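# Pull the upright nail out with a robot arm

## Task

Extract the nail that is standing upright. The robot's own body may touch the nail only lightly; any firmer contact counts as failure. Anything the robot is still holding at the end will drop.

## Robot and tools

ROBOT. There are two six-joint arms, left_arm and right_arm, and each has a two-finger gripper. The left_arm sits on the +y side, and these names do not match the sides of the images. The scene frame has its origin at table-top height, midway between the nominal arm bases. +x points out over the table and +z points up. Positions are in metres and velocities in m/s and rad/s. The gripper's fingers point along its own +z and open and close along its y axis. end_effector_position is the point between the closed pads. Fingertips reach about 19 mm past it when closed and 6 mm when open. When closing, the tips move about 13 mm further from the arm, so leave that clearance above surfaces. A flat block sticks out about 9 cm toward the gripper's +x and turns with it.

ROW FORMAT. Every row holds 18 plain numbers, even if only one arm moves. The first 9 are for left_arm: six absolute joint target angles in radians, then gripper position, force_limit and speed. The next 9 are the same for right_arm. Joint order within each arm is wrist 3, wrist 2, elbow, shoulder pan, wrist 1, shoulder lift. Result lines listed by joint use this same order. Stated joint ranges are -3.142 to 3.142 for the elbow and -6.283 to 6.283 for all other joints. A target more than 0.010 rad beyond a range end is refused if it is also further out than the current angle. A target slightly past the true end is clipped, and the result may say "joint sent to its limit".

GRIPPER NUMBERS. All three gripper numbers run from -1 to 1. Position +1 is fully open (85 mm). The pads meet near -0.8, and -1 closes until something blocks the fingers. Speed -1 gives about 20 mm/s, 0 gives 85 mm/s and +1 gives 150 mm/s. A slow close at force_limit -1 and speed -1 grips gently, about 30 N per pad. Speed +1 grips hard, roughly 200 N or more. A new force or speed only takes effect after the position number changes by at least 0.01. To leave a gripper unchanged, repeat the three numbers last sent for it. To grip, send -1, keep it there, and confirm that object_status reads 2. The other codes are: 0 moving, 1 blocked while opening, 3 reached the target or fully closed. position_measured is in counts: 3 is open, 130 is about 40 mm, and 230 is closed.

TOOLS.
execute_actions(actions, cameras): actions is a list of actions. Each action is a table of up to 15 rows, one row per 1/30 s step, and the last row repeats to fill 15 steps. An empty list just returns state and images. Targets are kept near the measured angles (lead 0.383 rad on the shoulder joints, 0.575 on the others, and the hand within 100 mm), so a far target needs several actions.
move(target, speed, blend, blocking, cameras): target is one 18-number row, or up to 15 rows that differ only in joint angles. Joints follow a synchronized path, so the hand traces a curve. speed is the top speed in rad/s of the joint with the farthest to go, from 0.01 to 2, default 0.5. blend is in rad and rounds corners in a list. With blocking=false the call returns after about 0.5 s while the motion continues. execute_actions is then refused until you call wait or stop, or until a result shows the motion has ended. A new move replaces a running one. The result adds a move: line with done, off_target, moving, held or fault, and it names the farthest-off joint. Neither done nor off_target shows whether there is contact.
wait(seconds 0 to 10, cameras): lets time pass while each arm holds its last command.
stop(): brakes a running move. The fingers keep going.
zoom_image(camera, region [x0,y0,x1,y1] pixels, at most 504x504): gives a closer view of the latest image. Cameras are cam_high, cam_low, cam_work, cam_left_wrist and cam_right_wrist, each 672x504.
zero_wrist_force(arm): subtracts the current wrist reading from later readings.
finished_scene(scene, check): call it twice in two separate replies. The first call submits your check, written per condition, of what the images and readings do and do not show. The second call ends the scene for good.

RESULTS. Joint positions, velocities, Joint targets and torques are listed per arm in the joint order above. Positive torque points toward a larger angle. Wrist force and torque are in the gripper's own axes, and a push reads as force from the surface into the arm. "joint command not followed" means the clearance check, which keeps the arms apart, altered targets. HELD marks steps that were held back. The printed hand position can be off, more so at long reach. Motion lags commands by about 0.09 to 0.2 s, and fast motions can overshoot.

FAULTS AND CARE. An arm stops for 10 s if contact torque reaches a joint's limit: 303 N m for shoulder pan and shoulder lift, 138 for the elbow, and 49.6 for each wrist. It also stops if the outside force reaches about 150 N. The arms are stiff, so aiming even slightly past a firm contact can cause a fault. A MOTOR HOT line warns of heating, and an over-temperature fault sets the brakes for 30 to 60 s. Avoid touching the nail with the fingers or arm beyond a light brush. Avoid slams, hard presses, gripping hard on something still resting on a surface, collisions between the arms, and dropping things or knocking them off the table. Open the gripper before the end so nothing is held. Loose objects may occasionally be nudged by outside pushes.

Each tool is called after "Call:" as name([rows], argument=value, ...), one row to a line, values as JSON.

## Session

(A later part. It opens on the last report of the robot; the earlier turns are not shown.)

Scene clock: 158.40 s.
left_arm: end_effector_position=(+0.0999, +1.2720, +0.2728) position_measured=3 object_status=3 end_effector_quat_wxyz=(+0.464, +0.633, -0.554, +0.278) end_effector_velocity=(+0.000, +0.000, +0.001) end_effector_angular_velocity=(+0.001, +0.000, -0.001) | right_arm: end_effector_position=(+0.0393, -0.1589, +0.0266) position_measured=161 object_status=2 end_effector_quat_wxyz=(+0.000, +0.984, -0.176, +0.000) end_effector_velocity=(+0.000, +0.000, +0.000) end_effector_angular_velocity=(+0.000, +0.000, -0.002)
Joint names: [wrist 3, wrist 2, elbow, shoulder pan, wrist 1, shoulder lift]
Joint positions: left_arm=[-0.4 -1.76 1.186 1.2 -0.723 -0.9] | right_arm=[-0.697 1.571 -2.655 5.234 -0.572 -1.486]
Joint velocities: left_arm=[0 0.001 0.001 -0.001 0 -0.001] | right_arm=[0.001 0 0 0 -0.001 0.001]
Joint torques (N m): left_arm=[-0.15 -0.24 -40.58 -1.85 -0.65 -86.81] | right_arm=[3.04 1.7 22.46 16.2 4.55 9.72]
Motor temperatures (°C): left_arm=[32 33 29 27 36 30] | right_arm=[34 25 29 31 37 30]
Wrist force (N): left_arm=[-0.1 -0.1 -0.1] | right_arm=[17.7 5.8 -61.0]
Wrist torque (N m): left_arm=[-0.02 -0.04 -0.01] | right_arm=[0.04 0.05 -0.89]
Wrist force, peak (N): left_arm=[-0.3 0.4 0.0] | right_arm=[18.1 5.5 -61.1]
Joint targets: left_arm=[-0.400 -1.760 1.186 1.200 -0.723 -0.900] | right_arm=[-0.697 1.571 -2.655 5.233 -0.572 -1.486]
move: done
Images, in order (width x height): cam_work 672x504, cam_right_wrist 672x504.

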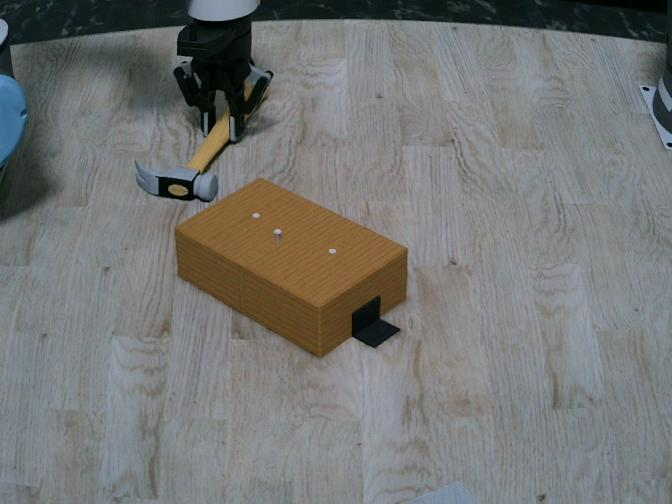

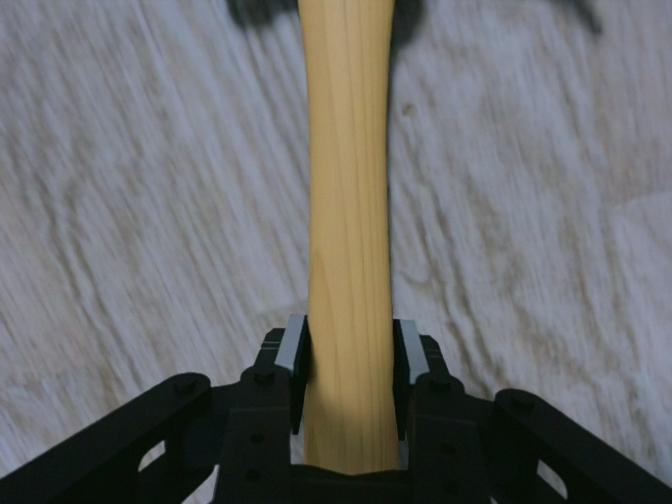

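Call:
move([
  [-0.4,-1.76,1.186,1.2,-0.723,-0.9,1,1,1,-0.6967,1.571,-2.5847,5.2335,-0.8248,-1.3029,-1,1,0.9],
  [-0.4,-1.76,1.186,1.2,-0.723,-0.9,1,1,1,-0.6967,1.571,-2.3892,5.2335,-1.2287,-1.0945,-1,1,0.9],
], cameras=["cam_right_wrist","cam_high"], speed=0.35, blend=0.05)

Call:
move([
  [-0.4,-1.76,1.186,1.2,-0.723,-0.9,1,1,1,-1.683,2.353,-1.8308,4.633,-1.0053,-1.9555,-1,1,0.9],
  [-0.4,-1.76,1.186,1.2,-0.723,-0.9,1,1,1,-3.1416,2.7634,-1.4853,4.3342,-2.7915,-2.0064,-1,1,0.9],
], cameras=["cam_high","cam_low","cam_right_wrist"], speed=0.5)

Call:
zoom_image(camera="cam_low", region=[160, 0, 410, 200])

Scene clock: 161.43 s.
left_arm: end_effector_position=(+0.0999, +1.2720, +0.2728) position_measured=3 object_status=3 end_effector_quat_wxyz=(+0.464, +0.633, -0.554, +0.278) end_effector_velocity=(+0.000, +0.000, +0.001) end_effector_angular_velocity=(+0.001, +0.000, -0.001) | right_arm: end_effector_position=(+0.0392, -0.1588, +0.2495) position_measured=234 object_status=3 end_effector_quat_wxyz=(+0.000, +0.984, -0.177, +0.000) end_effector_velocity=(-0.001, +0.000, +0.001) end_effector_angular_velocity=(+0.001, +0.001, +0.002)
Joint names: [wrist 3, wrist 2, elbow, shoulder pan, wrist 1, shoulder lift]
Joint positions: left_arm=[-0.4 -1.76 1.186 1.2 -0.723 -0.9] | right_arm=[-0.697 1.571 -2.389 5.234 -1.229 -1.095]
Joint velocities: left_arm=[0 0.001 0 0 0 -0.001] | right_arm=[0 0 0.001 0.002 -0.002 0.002]
Joint torques (N m): left_arm=[0.03 -0.54 -39.39 -5.67 -0.9 -89.2] | right_arm=[2.07 0.61 51.02 7.5 0.63 22.2]
Motor temperatures (°C): left_arm=[32 33 29 27 36 30] | right_arm=[34 25 29 31 37 30]
Wrist force (N): left_arm=[-0.1 -0.1 -0.3] | right_arm=[-1.4 1.2 -2.7]
Wrist torque (N m): left_arm=[-0.01 -0.03 -0.01] | right_arm=[-0.20 -0.20 0.15]
Wrist force, peak (N): left_arm=[-0.1 0.5 -0.2] | right_arm=[18.0 6.3 -61.5]
Joint targets: left_arm=[-0.400 -1.760 1.186 1.200 -0.723 -0.900] | right_arm=[-0.697 1.571 -2.389 5.233 -1.229 -1.095]
move: done
Images, in order (width x height): cam_high 672x504, cam_right_wrist 672x504.

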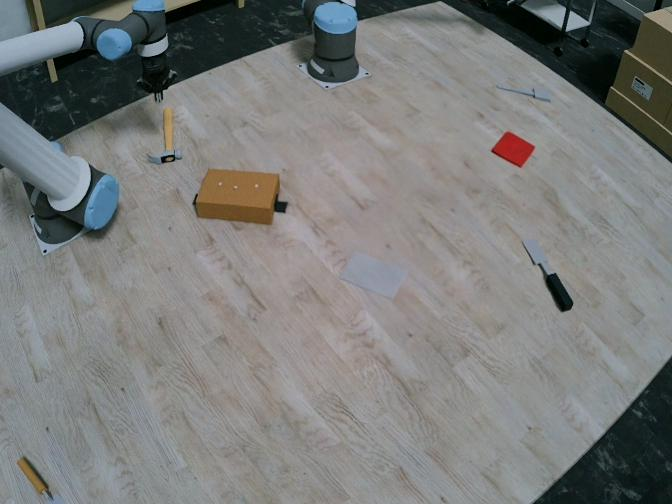

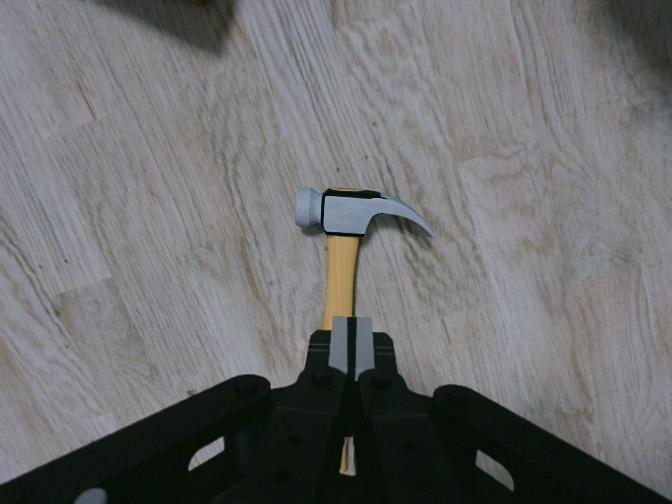

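Scene clock: 167.63 s.
left_arm: end_effector_position=(+0.0999, +1.2720, +0.2728) position_measured=3 object_status=3 end_effector_quat_wxyz=(+0.464, +0.633, -0.554, +0.278) end_effector_velocity=(+0.000, +0.000, -0.001) end_effector_angular_velocity=(-0.001, +0.000, +0.000) | right_arm: end_effector_position=(+0.2482, +0.1018, +0.4203) position_measured=234 object_status=3 end_effector_quat_wxyz=(-0.001, +0.707, -0.001, -0.707) end_effector_velocity=(+0.000, +0.000, -0.001) end_effector_angular_velocity=(-0.002, +0.001, +0.000)
Joint names: [wrist 3, wrist 2, elbow, shoulder pan, wrist 1, shoulder lift]
Joint positions: left_arm=[-0.4 -1.76 1.186 1.2 -0.723 -0.9] | right_arm=[-3.142 2.763 -1.485 4.334 -2.791 -2.006]
Joint velocities: left_arm=[0.001 0 0 0 0 0.001] | right_arm=[-0.001 0 0 0.001 -0.002 -0.002]
Joint torques (N m): left_arm=[-0.09 -0.43 -41.88 -5.04 -0.74 -84.93] | right_arm=[-3.02 3.99 45.86 -17.42 -5.03 71.61]
Motor temperatures (°C): left_arm=[32 33 29 27 36 30] | right_arm=[34 25 29 31 37 30]
Wrist force (N): left_arm=[0.0 0.0 -0.3] | right_arm=[-4.9 1.3 0.0]
Wrist torque (N m): left_arm=[0.00 -0.05 -0.01] | right_arm=[-0.15 -0.21 0.09]
Wrist force, peak (N): left_arm=[-0.5 0.0 -0.2] | right_arm=[-6.0 1.1 0.1]
Joint targets: left_arm=[-0.400 -1.760 1.186 1.200 -0.723 -0.900] | right_arm=[-3.142 2.763 -1.485 4.334 -2.792 -2.006]
move: done
Images, in order (width x height): cam_high 672x504, cam_low 672x504, cam_right_wrist 672x504.

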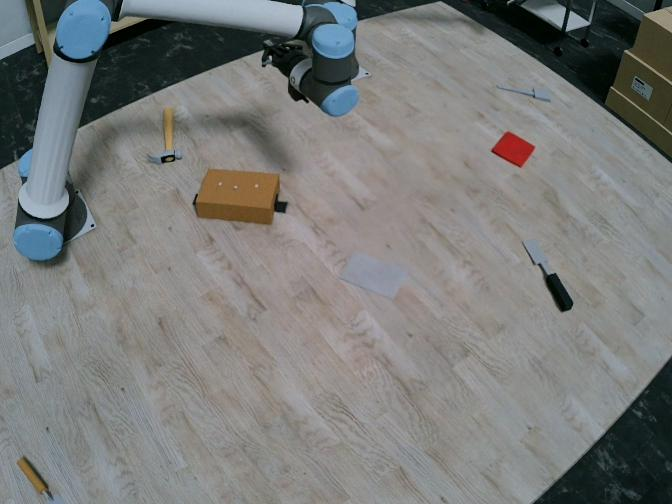

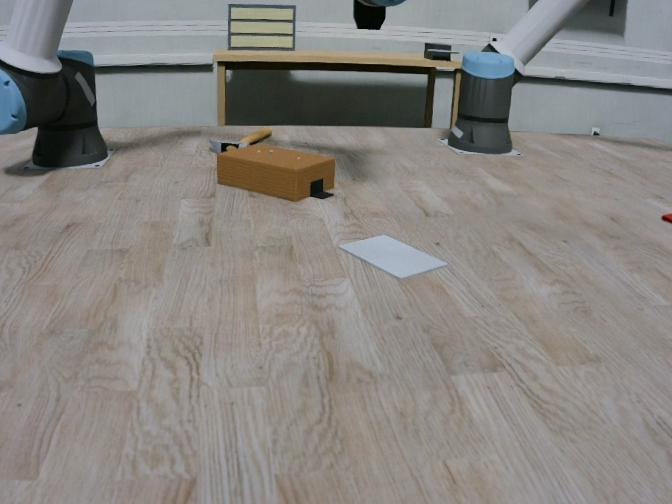

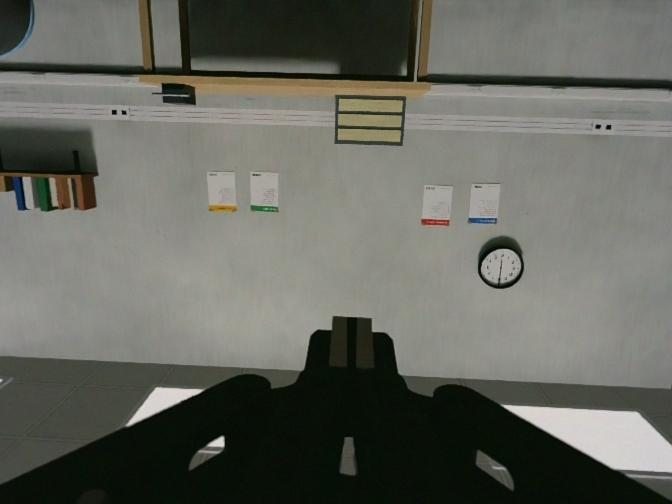

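Scaled by 2.016 from the camera's 672x504 image, which has a finer 960x720 frame.

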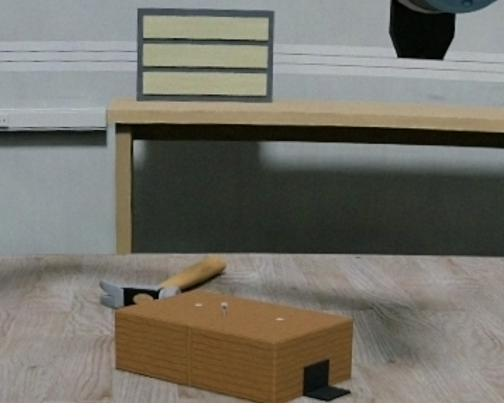

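Call:
move([
  [-0.4,-1.76,1.186,1.2,-0.723,-0.9,1,1,1,-1.683,2.353,-1.8308,4.633,-1.0053,-1.9555,1,1,0],
  [-0.4,-1.76,1.186,1.2,-0.723,-0.9,1,1,1,-0.6967,1.571,-2.3892,5.2335,-1.2287,-1.0945,1,1,0],
  [-0.4,-1.76,1.186,1.2,-0.723,-0.9,1,1,1,-0.4887,1.571,-2.4946,5.3395,-0.786,-1.4318,1,1,0],
], cameras=["cam_high","cam_work","cam_right_wrist"], speed=0.7)

Scene clock: 175.40 s.
left_arm: end_effector_position=(+0.0999, +1.2720, +0.2728) position_measured=3 object_status=3 end_effector_quat_wxyz=(+0.464, +0.633, -0.554, +0.278) end_effector_velocity=(-0.001, +0.000, -0.001) end_effector_angular_velocity=(-0.002, +0.001, +0.000) | right_arm: end_effector_position=(-0.0406, -0.1147, +0.0997) position_measured=3 object_status=3 end_effector_quat_wxyz=(+0.000, +0.974, -0.226, +0.000) end_effector_velocity=(+0.000, +0.000, +0.000) end_effector_angular_velocity=(+0.001, +0.001, -0.002)
Joint names: [wrist 3, wrist 2, elbow, shoulder pan, wrist 1, shoulder lift]
Joint positions: left_arm=[-0.4 -1.76 1.186 1.2 -0.723 -0.9] | right_arm=[-0.489 1.571 -2.495 5.339 -0.786 -1.432]
Joint velocities: left_arm=[0 0.001 0.001 0.001 0 0.001] | right_arm=[0.001 0 -0.001 -0.001 0.001 0.001]
Joint torques (N m): left_arm=[0.16 -0.58 -40.85 -4.72 -1.45 -86.46] | right_arm=[3.02 -2.95 27.8 21.61 8.89 13.29]
Motor temperatures (°C): left_arm=[32 33 29 27 36 30] | right_arm=[34 25 29 31 37 30]
Wrist force (N): left_arm=[-0.1 0.1 -0.1] | right_arm=[-1.0 1.3 -2.5]
Wrist torque (N m): left_arm=[0.03 -0.03 -0.01] | right_arm=[-0.21 -0.30 0.11]
Wrist force, peak (N): left_arm=[-0.2 0.2 -0.5] | right_arm=[-6.2 1.2 -0.1]
Joint targets: left_arm=[-0.400 -1.760 1.186 1.200 -0.723 -0.900] | right_arm=[-0.489 1.571 -2.495 5.340 -0.786 -1.432]
move: done
Images, in order (width x height): cam_high 672x504, cam_work 672x504, cam_right_wrist 672x504.

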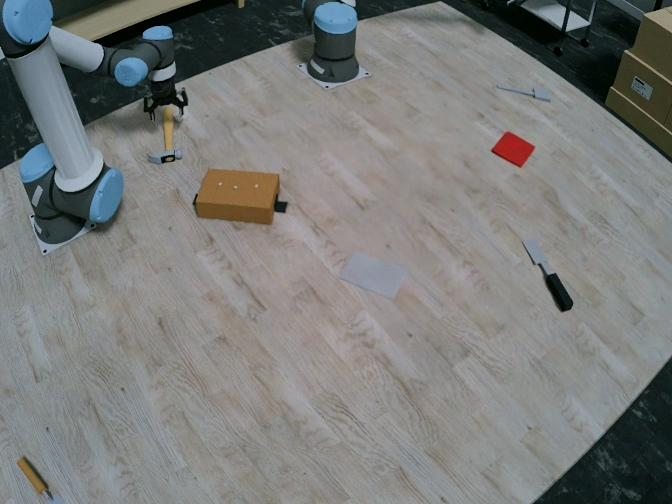

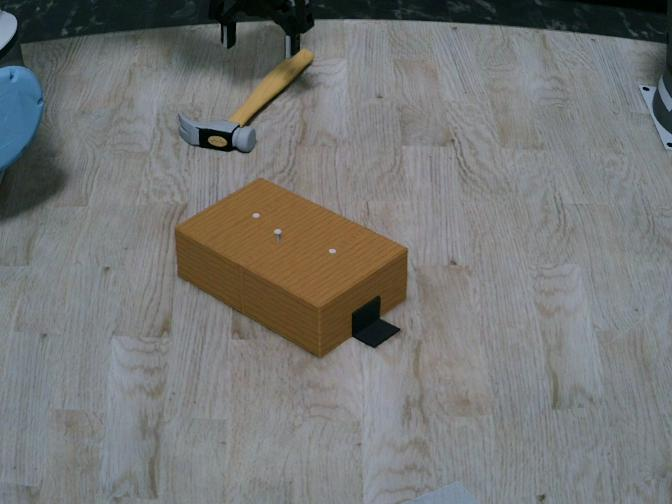

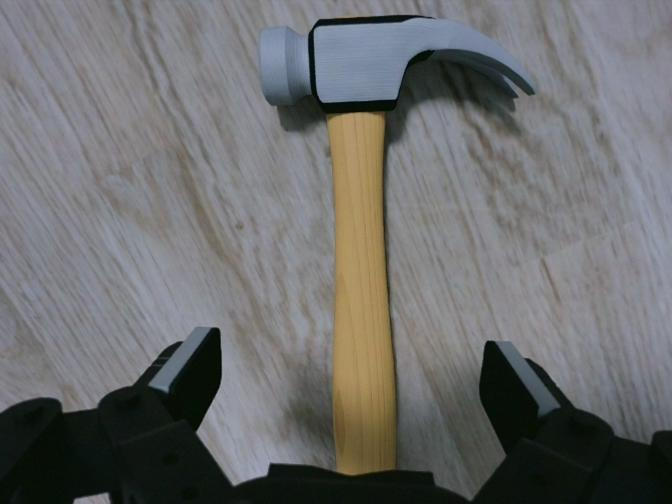

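Call:
move(target=[-0.4,-1.76,1.186,1.2,-0.723,-0.9,1,1,1,-0.4794,1.571,-2.5614,5.3488,-0.5555,-1.5955,1,1,0], cameras=[], speed=0.3)

Call:
move(target=[-0.4,-1.76,1.186,1.2,-0.723,-0.9,1,1,1,-0.4794,1.571,-2.5614,5.3488,-0.5555,-1.5955,-1,1,0.5], cameras=["cam_right_wrist"])

Call:
move(target=[-0.4,-1.76,1.186,1.2,-0.723,-0.9,1,1,1,-0.4794,1.571,-2.4991,5.3488,-0.7871,-1.4262,-1,1,0.5], cameras=["cam_right_wrist","cam_high","cam_work"], speed=0.1)

Scene clock: 177.50 s.
left_arm: end_effector_position=(+0.0999, +1.2720, +0.2728) position_measured=3 object_status=3 end_effector_quat_wxyz=(+0.464, +0.633, -0.554, +0.278) end_effector_velocity=(+0.000, +0.000, +0.000) end_effector_angular_velocity=(+0.000, -0.001, +0.001) | right_arm: end_effector_position=(-0.0431, -0.1181, +0.0237) position_measured=3 object_status=3 end_effector_quat_wxyz=(+0.000, +0.974, -0.226, +0.000) end_effector_velocity=(+0.000, +0.000, +0.000) end_effector_angular_velocity=(+0.001, +0.001, +0.000)
Joint names: [wrist 3, wrist 2, elbow, shoulder pan, wrist 1, shoulder lift]
Joint positions: left_arm=[-0.4 -1.76 1.186 1.2 -0.723 -0.9] | right_arm=[-0.479 1.571 -2.561 5.349 -0.556 -1.595]
Joint velocities: left_arm=[0 -0.001 0 0 0 0] | right_arm=[0.001 0 -0.001 0.001 0.002 0]
Joint torques (N m): left_arm=[0.3 -0.26 -43.26 -4.85 -1.82 -88.48] | right_arm=[3.12 -2.27 20.55 20.61 9 20.36]
Motor temperatures (°C): left_arm=[32 33 29 27 36 30] | right_arm=[34 25 29 31 37 30]
Wrist force (N): left_arm=[-0.2 0.1 -0.1] | right_arm=[-1.4 2.1 -2.9]
Wrist torque (N m): left_arm=[0.02 -0.01 -0.01] | right_arm=[0.02 -0.21 0.08]
Wrist force, peak (N): left_arm=[0.3 0.3 -0.4] | right_arm=[-0.7 1.3 -4.0]
Joint targets: left_arm=[-0.400 -1.760 1.186 1.200 -0.723 -0.900] | right_arm=[-0.479 1.571 -2.561 5.349 -0.555 -1.595]
move: done
No camera images: "cameras" was empty.

Scene clock: 178.33 s.
left_arm: end_effector_position=(+0.0999, +1.2720, +0.2728) position_measured=3 object_status=3 end_effector_quat_wxyz=(+0.464, +0.633, -0.554, +0.278) end_effector_velocity=(+0.000, -0.001, +0.002) end_effector_angular_velocity=(+0.002, +0.000, +0.001) | right_arm: end_effector_position=(-0.0431, -0.1181, +0.0237) position_measured=169 object_status=2 end_effector_quat_wxyz=(+0.000, +0.974, -0.226, +0.000) end_effector_velocity=(+0.000, +0.000, +0.000) end_effector_angular_velocity=(+0.000, +0.000, +0.000)
Joint names: [wrist 3, wrist 2, elbow, shoulder pan, wrist 1, shoulder lift]
Joint positions: left_arm=[-0.4 -1.76 1.186 1.2 -0.723 -0.9] | right_arm=[-0.479 1.571 -2.561 5.349 -0.555 -1.596]
Joint velocities: left_arm=[0 0 0.001 0 0 -0.003] | right_arm=[0 0 0 0 0 0]
Joint torques (N m): left_arm=[0.35 -0.51 -42.01 -4.86 -1.17 -85.79] | right_arm=[2.97 3.65 21.98 18.19 5.76 19.48]
Motor temperatures (°C): left_arm=[32 33 29 27 36 30] | right_arm=[34 25 29 31 37 30]
Wrist force (N): left_arm=[-0.3 0.3 -0.1] | right_arm=[15.6 -0.7 -46.7]
Wrist torque (N m): left_arm=[0.07 0.00 -0.01] | right_arm=[0.15 -0.03 -1.13]
Wrist force, peak (N): left_arm=[-0.2 0.2 -0.5] | right_arm=[15.7 -0.9 -47.1]
Joint targets: left_arm=[-0.400 -1.760 1.186 1.200 -0.723 -0.900] | right_arm=[-0.479 1.571 -2.561 5.349 -0.555 -1.595]
move: done
Images, in order (width x height): cam_right_wrist 672x504.

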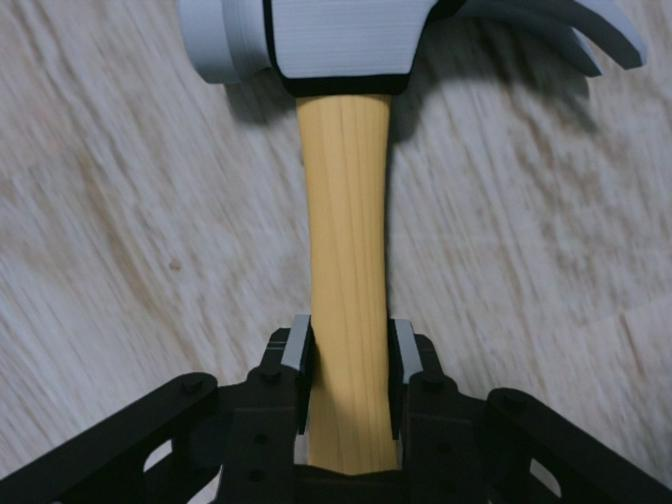

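Scene clock: 181.03 s.
left_arm: end_effector_position=(+0.0999, +1.2720, +0.2728) position_measured=3 object_status=3 end_effector_quat_wxyz=(+0.464, +0.633, -0.554, +0.278) end_effector_velocity=(+0.000, +0.000, +0.000) end_effector_angular_velocity=(+0.001, -0.001, +0.000) | right_arm: end_effector_position=(-0.0431, -0.1181, +0.0996) position_measured=169 object_status=2 end_effector_quat_wxyz=(+0.000, +0.974, -0.226, +0.000) end_effector_velocity=(+0.000, +0.000, +0.001) end_effector_angular_velocity=(+0.001, +0.001, -0.002)
Joint names: [wrist 3, wrist 2, elbow, shoulder pan, wrist 1, shoulder lift]
Joint positions: left_arm=[-0.4 -1.76 1.186 1.2 -0.723 -0.9] | right_arm=[-0.479 1.571 -2.499 5.349 -0.787 -1.426]
Joint velocities: left_arm=[0 0 -0.001 0 0 0] | right_arm=[0 0 0.001 -0.001 -0.002 0.002]
Joint torques (N m): left_arm=[-0.09 -0.59 -42.03 -4.92 -1.6 -86.92] | right_arm=[-2.27 3.62 42.36 10.68 0.81 43.17]
Motor temperatures (°C): left_arm=[32 33 29 27 36 30] | right_arm=[34 25 29 31 37 30]
Wrist force (N): left_arm=[0.0 -0.1 -0.2] | right_arm=[-0.7 1.3 1.5]
Wrist torque (N m): left_arm=[0.00 -0.05 -0.01] | right_arm=[-0.17 -0.41 0.11]
Wrist force, peak (N): left_arm=[-0.1 -0.1 -0.6] | right_arm=[15.8 -0.7 -46.9]
Joint targets: left_arm=[-0.400 -1.760 1.186 1.200 -0.723 -0.900] | right_arm=[-0.479 1.571 -2.499 5.349 -0.787 -1.426]
move: done
Images, in order (width x height): cam_high 672x504, cam_work 672x504, cam_right_wrist 672x504.

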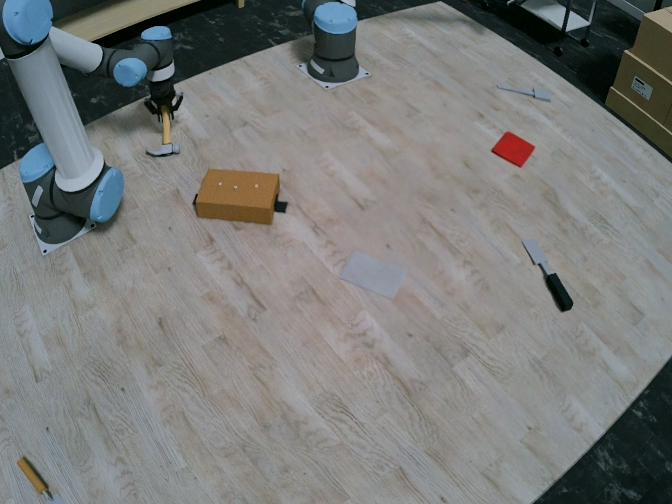

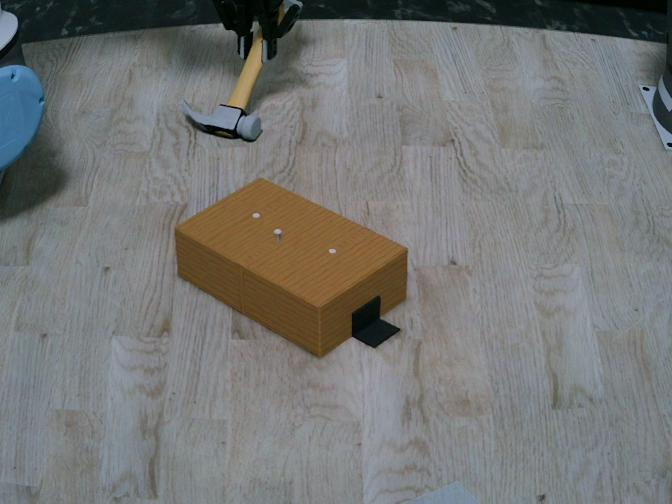

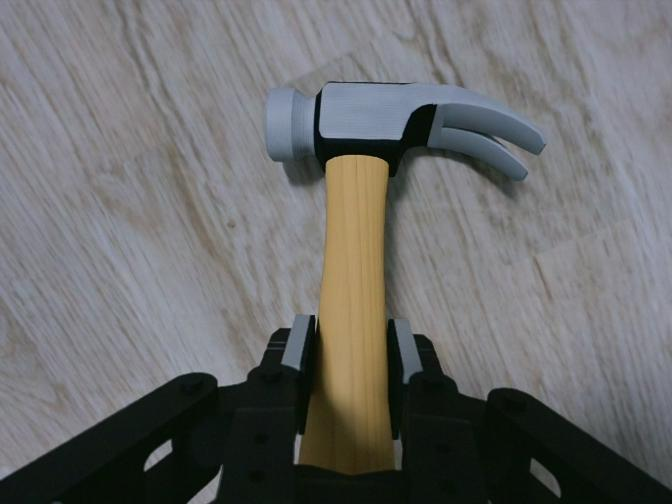

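Call:
move([
  [-0.4,-1.76,1.186,1.2,-0.723,-0.9,1,1,1,-0.4794,1.571,-2.3208,5.3488,-1.1706,-1.221,-1,1,0.5],
  [-0.4,-1.76,1.186,1.2,-0.723,-0.9,1,1,1,-1.683,2.353,-1.8308,4.633,-1.0053,-1.9555,-1,1,0.5],
  [-0.4,-1.76,1.186,1.2,-0.723,-0.9,1,1,1,-3.1416,2.7634,-1.4853,4.3342,-2.7915,-2.0064,-1,1,0.5],
], cameras=["cam_high","cam_low","cam_right_wrist"], speed=0.5)

Call:
zoom_image(camera="cam_low", region=[200, 0, 420, 180])

Call:
zoom_image(camera="cam_high", region=[180, 0, 360, 180])

Scene clock: 189.20 s.
left_arm: end_effector_position=(+0.0999, +1.2720, +0.2728) position_measured=3 object_status=3 end_effector_quat_wxyz=(+0.464, +0.633, -0.554, +0.278) end_effector_velocity=(-0.001, +0.000, +0.000) end_effector_angular_velocity=(-0.001, +0.001, +0.001) | right_arm: end_effector_position=(+0.2482, +0.1018, +0.4203) position_measured=169 object_status=2 end_effector_quat_wxyz=(-0.001, +0.707, -0.001, -0.707) end_effector_velocity=(+0.002, +0.000, +0.000) end_effector_angular_velocity=(+0.000, +0.001, -0.003)
Joint names: [wrist 3, wrist 2, elbow, shoulder pan, wrist 1, shoulder lift]
Joint positions: left_arm=[-0.4 -1.76 1.186 1.2 -0.723 -0.9] | right_arm=[-3.142 2.763 -1.485 4.334 -2.791 -2.006]
Joint velocities: left_arm=[0 0 0.001 0.001 0 0] | right_arm=[-0.002 0 0 -0.002 -0.002 0]
Joint torques (N m): left_arm=[0.42 -0.19 -43.08 -2.56 -1.69 -84.49] | right_arm=[-2.75 4.04 48.04 -18.46 -5.86 76.47]
Motor temperatures (°C): left_arm=[32 33 29 27 35 30] | right_arm=[34 25 29 31 37 30]
Wrist force (N): left_arm=[-0.1 0.1 -0.2] | right_arm=[0.3 1.2 0.0]
Wrist torque (N m): left_arm=[0.02 -0.04 -0.01] | right_arm=[-0.17 -0.04 0.07]
Wrist force, peak (N): left_arm=[-0.1 0.3 -0.5] | right_arm=[-4.2 1.0 5.2]
Joint targets: left_arm=[-0.400 -1.760 1.186 1.200 -0.723 -0.900] | right_arm=[-3.142 2.763 -1.485 4.334 -2.792 -2.006]
move: done
Images, in order (width x height): cam_high 672x504, cam_low 672x504, cam_right_wrist 672x504.

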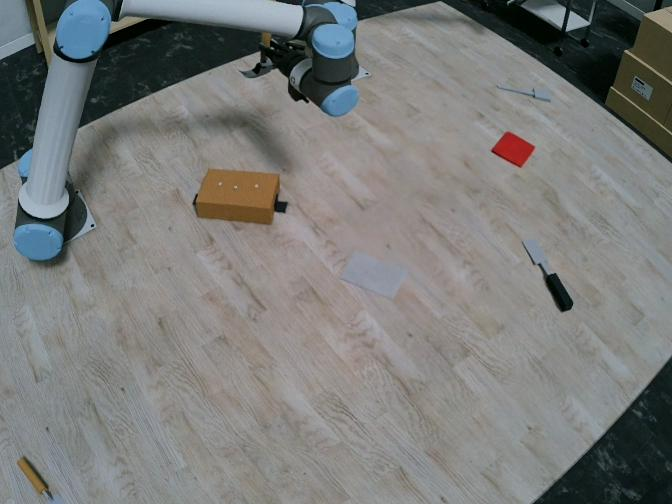

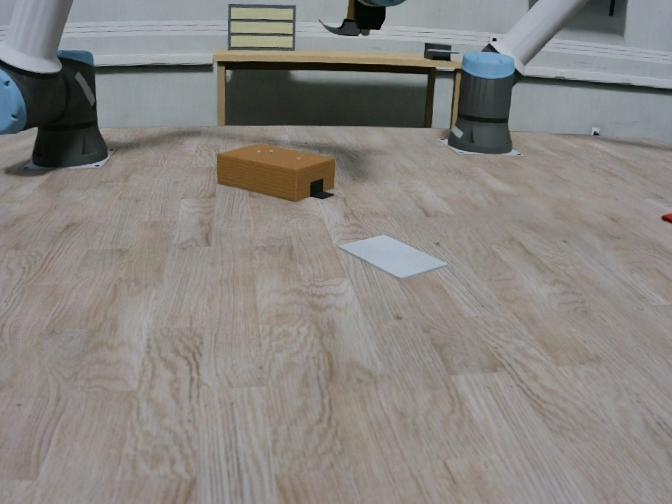

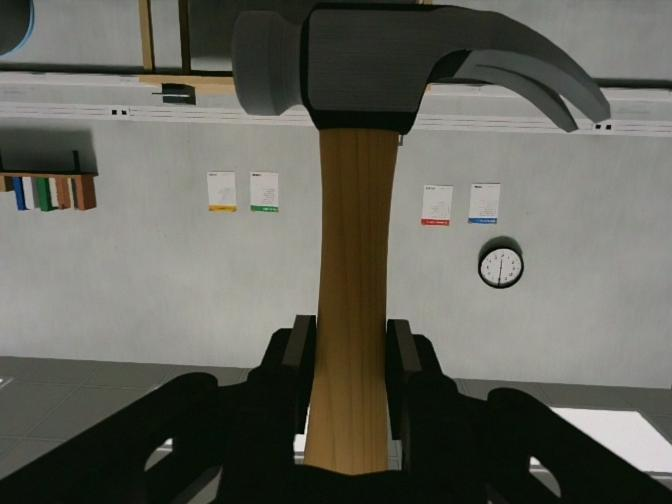

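Scaled by 2.291 from the camera's 672x504 image, which has a finer 960x720 frame.

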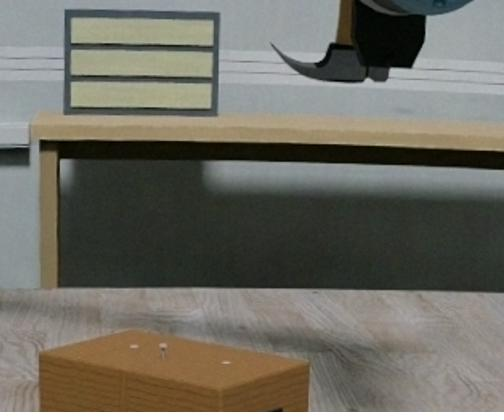

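Scaled by 2.800 from the camera's 672x504 image, which has a finer 960x720 frame.

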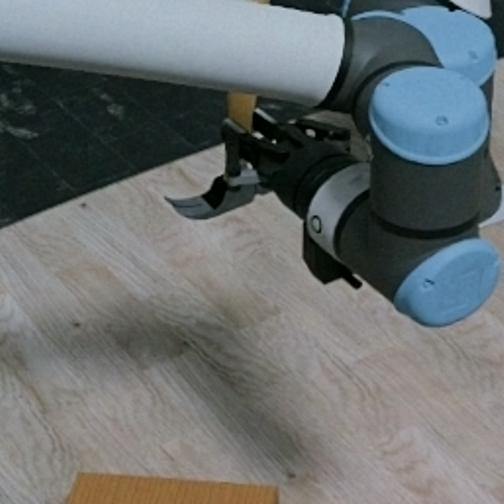

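Call:
move(target=[-0.4,-1.76,1.186,1.2,-0.723,-0.9,1,1,1,-3.9794,2.5036,-1.6557,4.0744,-2.5791,-2.0484,-1,1,0.5], cameras=["cam_high","cam_low","cam_work"])

Call:
zoom_image(camera="cam_low", region=[200, 60, 360, 220])

Call:
zoom_image(camera="cam_high", region=[160, 80, 320, 240])

Scene clock: 192.60 s.
left_arm: end_effector_position=(+0.0999, +1.2720, +0.2728) position_measured=3 object_status=3 end_effector_quat_wxyz=(+0.464, +0.633, -0.554, +0.278) end_effector_velocity=(+0.000, +0.000, +0.001) end_effector_angular_velocity=(+0.001, -0.001, +0.000) | right_arm: end_effector_position=(+0.3879, -0.0625, +0.3002) position_measured=169 object_status=2 end_effector_quat_wxyz=(-0.288, +0.646, +0.287, -0.646) end_effector_velocity=(+0.002, -0.001, -0.001) end_effector_angular_velocity=(+0.000, +0.001, -0.003)
Joint names: [wrist 3, wrist 2, elbow, shoulder pan, wrist 1, shoulder lift]
Joint positions: left_arm=[-0.4 -1.76 1.186 1.2 -0.723 -0.9] | right_arm=[-3.979 2.504 -1.656 4.074 -2.579 -2.048]
Joint velocities: left_arm=[0 0 0 0 0 -0.001] | right_arm=[-0.001 -0.001 0 -0.004 0.001 -0.001]
Joint torques (N m): left_arm=[0.37 -0.61 -42.66 -6.52 -1.45 -87.36] | right_arm=[-3.25 -3.08 29.56 -16.78 1.4 72.99]
Motor temperatures (°C): left_arm=[32 33 29 27 35 30] | right_arm=[34 25 29 31 37 30]
Wrist force (N): left_arm=[-0.1 0.3 -0.1] | right_arm=[-0.1 3.9 -0.2]
Wrist torque (N m): left_arm=[0.05 -0.03 -0.01] | right_arm=[-0.03 -0.07 0.25]
Wrist force, peak (N): left_arm=[-0.2 0.4 -0.3] | right_arm=[-0.5 5.5 -0.7]
Joint targets: left_arm=[-0.400 -1.760 1.186 1.200 -0.723 -0.900] | right_arm=[-3.979 2.504 -1.656 4.074 -2.579 -2.048]
move: done
Images, in order (width x height): cam_high 672x504, cam_low 672x504, cam_work 672x504.

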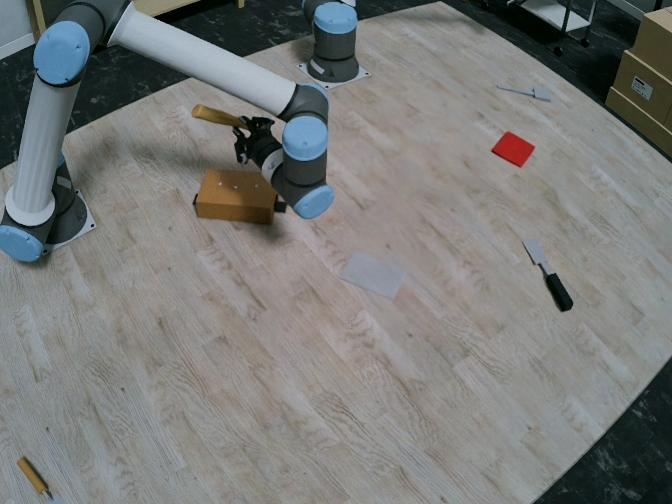

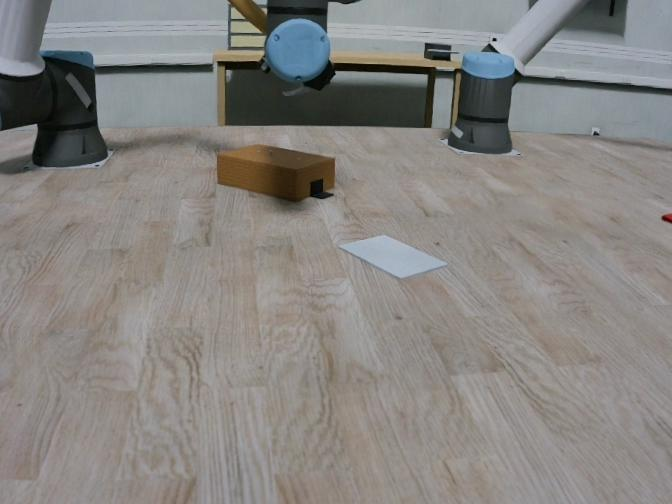

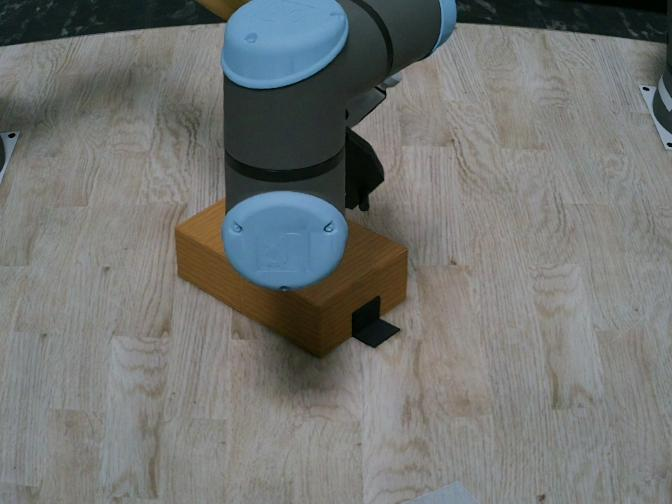

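Scaled by 3.150 from the camera's 672x504 image, which has a finer 960x720 frame.

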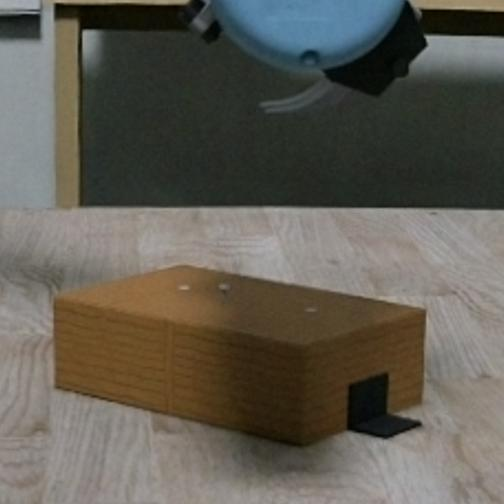

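Scaled by 3.150 from the camera's 672x504 image, which has a finer 960x720 frame.

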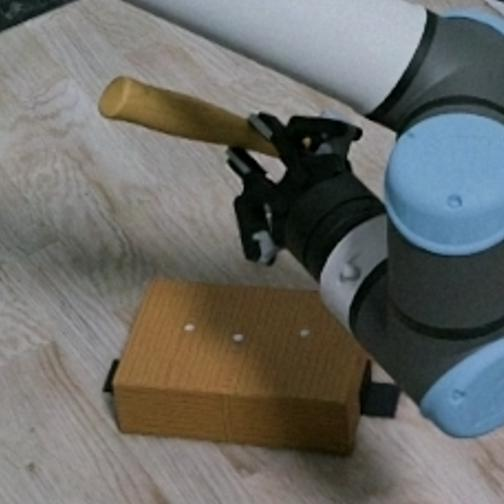

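Call:
move(target=[-0.4,-1.76,1.186,1.2,-0.723,-0.9,1,1,1,-4.119,2.4792,-1.7595,4.05,-2.4094,-2.1143,-1,1,0.5], cameras=["cam_high","cam_low","cam_right_wrist"], speed=0.15)

Call:
zoom_image(camera="cam_low", region=[230, 100, 330, 200])

Call:
zoom_image(camera="cam_high", region=[180, 110, 280, 210])

Scene clock: 195.03 s.
left_arm: end_effector_position=(+0.0999, +1.2720, +0.2728) position_measured=3 object_status=3 end_effector_quat_wxyz=(+0.464, +0.633, -0.554, +0.278) end_effector_velocity=(+0.000, +0.000, +0.000) end_effector_angular_velocity=(+0.000, +0.000, +0.000) | right_arm: end_effector_position=(+0.3859, -0.0954, +0.2032) position_measured=169 object_status=2 end_effector_quat_wxyz=(-0.333, +0.625, +0.331, -0.624) end_effector_velocity=(+0.000, -0.001, +0.000) end_effector_angular_velocity=(+0.000, +0.000, -0.001)
Joint names: [wrist 3, wrist 2, elbow, shoulder pan, wrist 1, shoulder lift]
Joint positions: left_arm=[-0.4 -1.76 1.186 1.2 -0.723 -0.9] | right_arm=[-4.119 2.479 -1.759 4.05 -2.41 -2.114]
Joint velocities: left_arm=[0 0 0 0 0 0] | right_arm=[-0.001 0 -0.001 -0.001 0 0]
Joint torques (N m): left_arm=[-0.06 -0.77 -42.1 -6.07 -1.19 -88.45] | right_arm=[-3.26 -2.93 24.39 -18.52 1.37 73.36]
Motor temperatures (°C): left_arm=[32 33 29 27 35 30] | right_arm=[34 25 29 31 37 30]
Wrist force (N): left_arm=[0.0 -0.2 -0.3] | right_arm=[0.0 4.9 -0.9]
Wrist torque (N m): left_arm=[-0.02 -0.05 -0.01] | right_arm=[-0.03 -0.11 0.23]
Wrist force, peak (N): left_arm=[0.1 0.3 -0.4] | right_arm=[0.5 6.0 -0.8]
Joint targets: left_arm=[-0.400 -1.760 1.186 1.200 -0.723 -0.900] | right_arm=[-4.119 2.479 -1.760 4.050 -2.409 -2.114]
move: done
Images, in order (width x height): cam_high 672x504, cam_low 672x504, cam_right_wrist 672x504.

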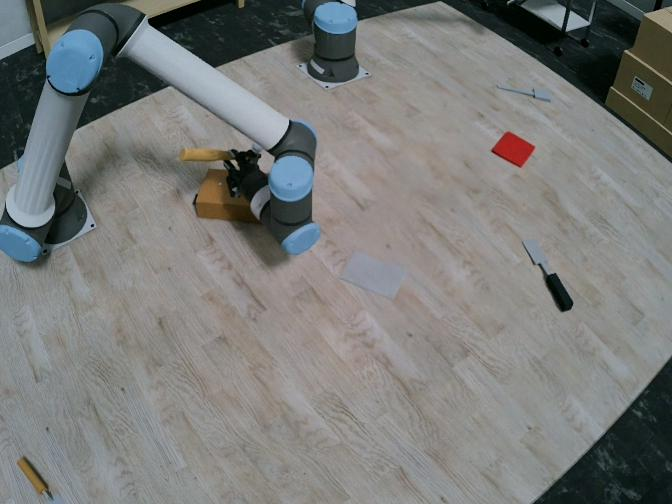

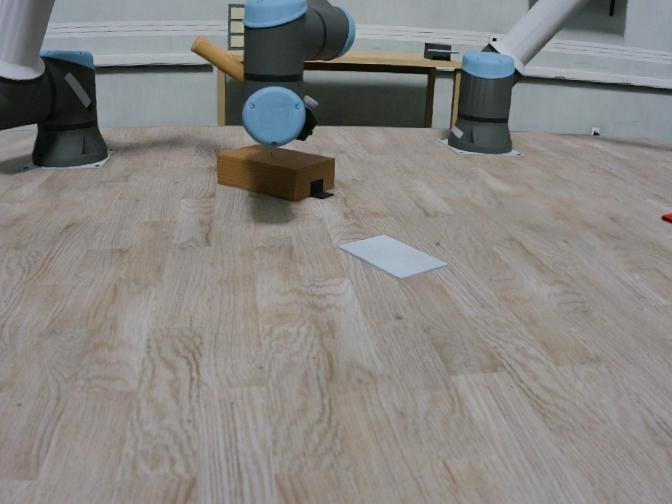

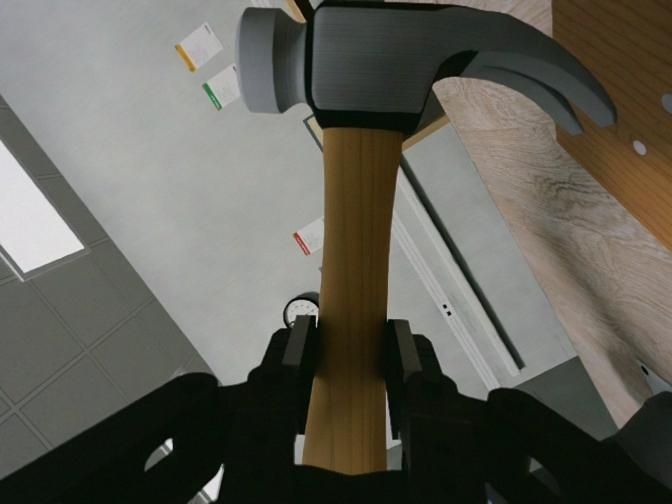

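Scaled by 5.040 from the camera's 672x504 image, which has a finer 960x720 frame.

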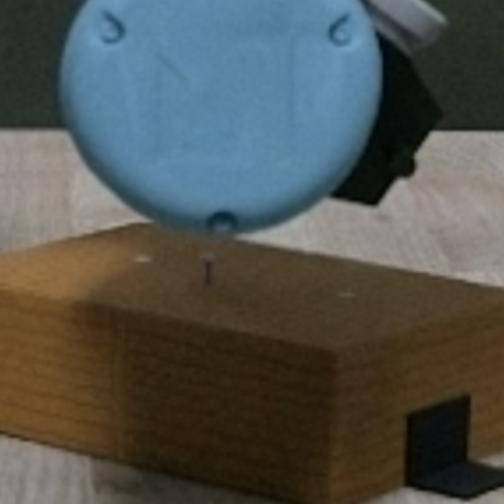

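Scaled by 5.040 from the camera's 672x504 image, which has a finer 960x720 frame.

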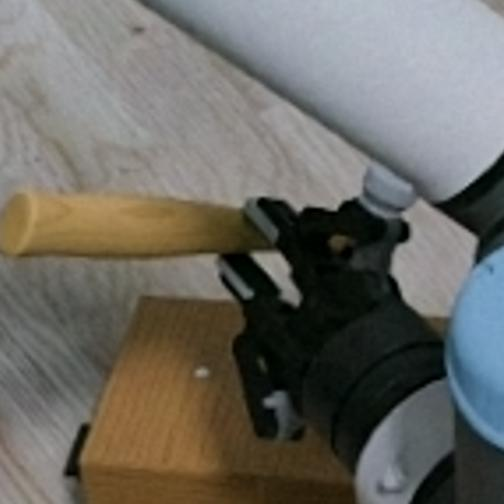

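Call:
move([
  [-0.4,-1.76,1.186,1.2,-0.723,-0.9,1,1,1,-3.9794,2.5036,-1.6557,4.0744,-2.5791,-2.0484,-1,1,0.5],
  [-0.4,-1.76,1.186,1.2,-0.723,-0.9,1,1,1,-3.1416,2.7634,-1.4853,4.3342,-2.7915,-2.0064,-1,1,0.5],
  [-0.4,-1.76,1.186,1.2,-0.723,-0.9,1,1,1,-1.5674,1.571,-1.9248,4.7158,-1.3947,-1.3929,-1,1,0.5],
], cameras=["cam_right_wrist","cam_low"], speed=0.5)

Call:
move([
  [-0.4,-1.76,1.186,1.2,-0.723,-0.9,1,1,1,-4.709,1.571,-1.9248,4.7158,-1.3947,-1.3929,-1,1,0.5],
  [-0.4,-1.76,1.186,1.2,-0.723,-0.9,1,1,1,-3.1416,0.3788,-1.8736,5.0912,-2.6948,-1.7148,-1,1,0.5],
], cameras=["cam_high","cam_low","cam_right_wrist"], speed=0.7)

Scene clock: 205.27 s.
left_arm: end_effector_position=(+0.0999, +1.2720, +0.2728) position_measured=3 object_status=3 end_effector_quat_wxyz=(+0.464, +0.633, -0.554, +0.278) end_effector_velocity=(+0.000, +0.000, -0.001) end_effector_angular_velocity=(-0.001, +0.000, +0.000) | right_arm: end_effector_position=(+0.2486, +0.0016, +0.3996) position_measured=235 object_status=3 end_effector_quat_wxyz=(+0.000, +1.000, -0.001, +0.000) end_effector_velocity=(+0.000, +0.000, +0.000) end_effector_angular_velocity=(+0.001, -0.001, -0.001)
Joint names: [wrist 3, wrist 2, elbow, shoulder pan, wrist 1, shoulder lift]
Joint positions: left_arm=[-0.4 -1.76 1.186 1.2 -0.723 -0.9] | right_arm=[-1.568 1.571 -1.925 4.716 -1.395 -1.393]
Joint velocities: left_arm=[0 0 0 0 0 0.001] | right_arm=[0.001 -0.001 -0.001 0 0.002 0]
Joint torques (N m): left_arm=[0.55 -0.94 -42.63 -2.97 -1.3 -88.55] | right_arm=[2.99 -2.77 39.42 20.84 8.94 50.03]
Motor temperatures (°C): left_arm=[32 33 29 27 35 30] | right_arm=[34 25 29 31 37 30]
Wrist force (N): left_arm=[0.1 0.0 -0.4] | right_arm=[-1.4 1.0 -2.0]
Wrist torque (N m): left_arm=[0.02 -0.07 -0.01] | right_arm=[-0.22 -0.11 0.20]
Wrist force, peak (N): left_arm=[0.1 0.3 -0.5] | right_arm=[0.6 8.7 -0.5]
Joint targets: left_arm=[-0.400 -1.760 1.186 1.200 -0.723 -0.900] | right_arm=[-1.567 1.571 -1.925 4.716 -1.395 -1.393]
move: done
Images, in order (width x height): cam_low 672x504, cam_right_wrist 672x504.

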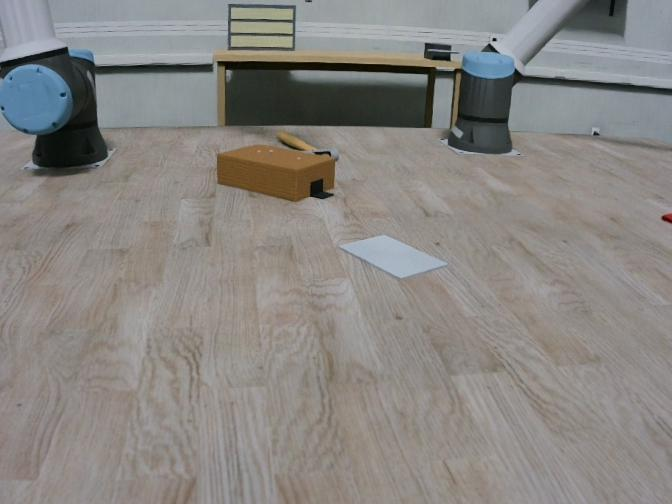

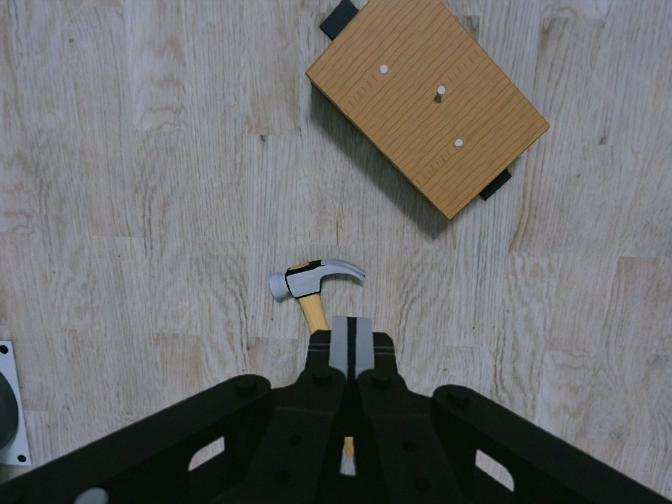

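Scene clock: 212.73 s.
left_arm: end_effector_position=(+0.0999, +1.2720, +0.2728) position_measured=3 object_status=3 end_effector_quat_wxyz=(+0.464, +0.633, -0.554, +0.278) end_effector_velocity=(+0.000, +0.000, +0.001) end_effector_angular_velocity=(+0.001, -0.001, +0.000) | right_arm: end_effector_position=(+0.2991, +0.0518, +0.4203) position_measured=235 object_status=3 end_effector_quat_wxyz=(+0.707, +0.001, +0.707, -0.001) end_effector_velocity=(-0.001, +0.001, +0.000) end_effector_angular_velocity=(+0.001, +0.000, +0.003)
Joint names: [wrist 3, wrist 2, elbow, shoulder pan, wrist 1, shoulder lift]
Joint positions: left_arm=[-0.4 -1.76 1.186 1.2 -0.723 -0.9] | right_arm=[-3.142 0.379 -1.874 5.091 -2.695 -1.715]
Joint velocities: left_arm=[0.001 0 0 0 0 -0.001] | right_arm=[0.001 -0.001 0 0.002 0 0]
Joint torques (N m): left_arm=[0.06 -0.58 -43.9 -4.78 -0.56 -85.95] | right_arm=[3.1 -3.13 43.03 19.46 -4.93 43.36]
Motor temperatures (°C): left_arm=[32 33 29 27 35 30] | right_arm=[34 25 29 31 37 30]
Wrist force (N): left_arm=[-0.1 0.2 -0.1] | right_arm=[-5.8 1.5 -0.1]
Wrist torque (N m): left_arm=[0.04 -0.03 -0.01] | right_arm=[0.01 -0.16 0.16]
Wrist force, peak (N): left_arm=[-0.3 0.2 -0.5] | right_arm=[-6.0 1.4 -0.5]
Joint targets: left_arm=[-0.400 -1.760 1.186 1.200 -0.723 -0.900] | right_arm=[-3.142 0.379 -1.874 5.091 -2.695 -1.715]
move: done
Images, in order (width x height): cam_high 672x504, cam_low 672x504, cam_right_wrist 672x504.

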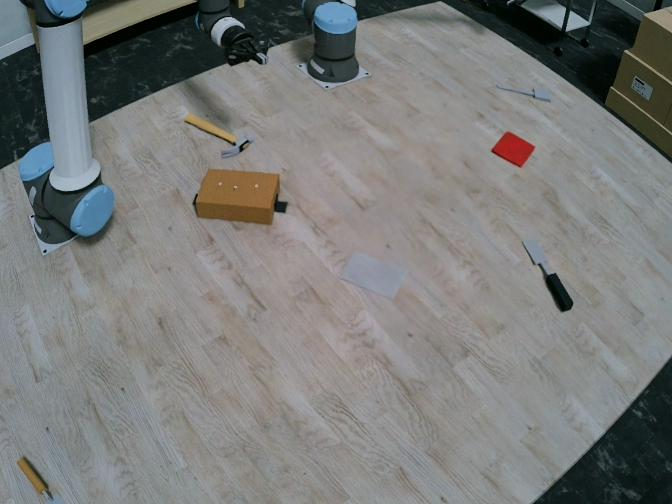

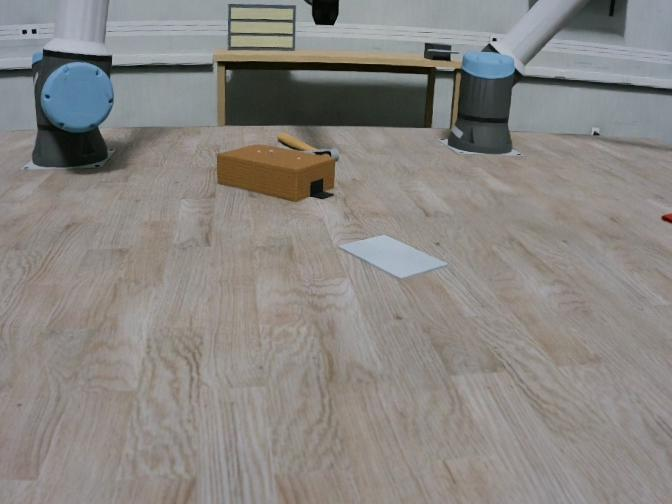

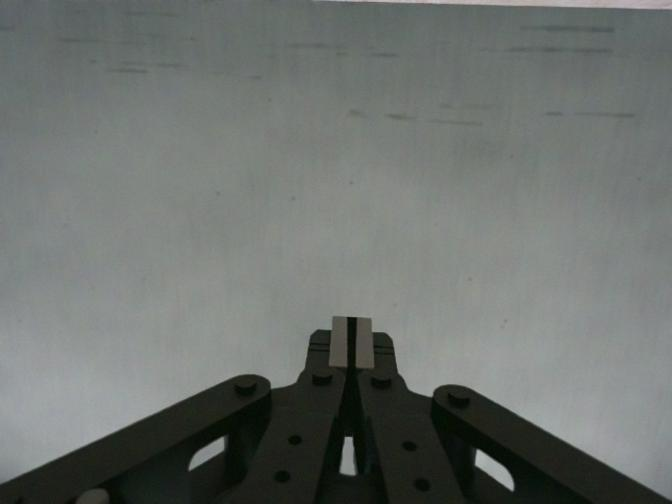

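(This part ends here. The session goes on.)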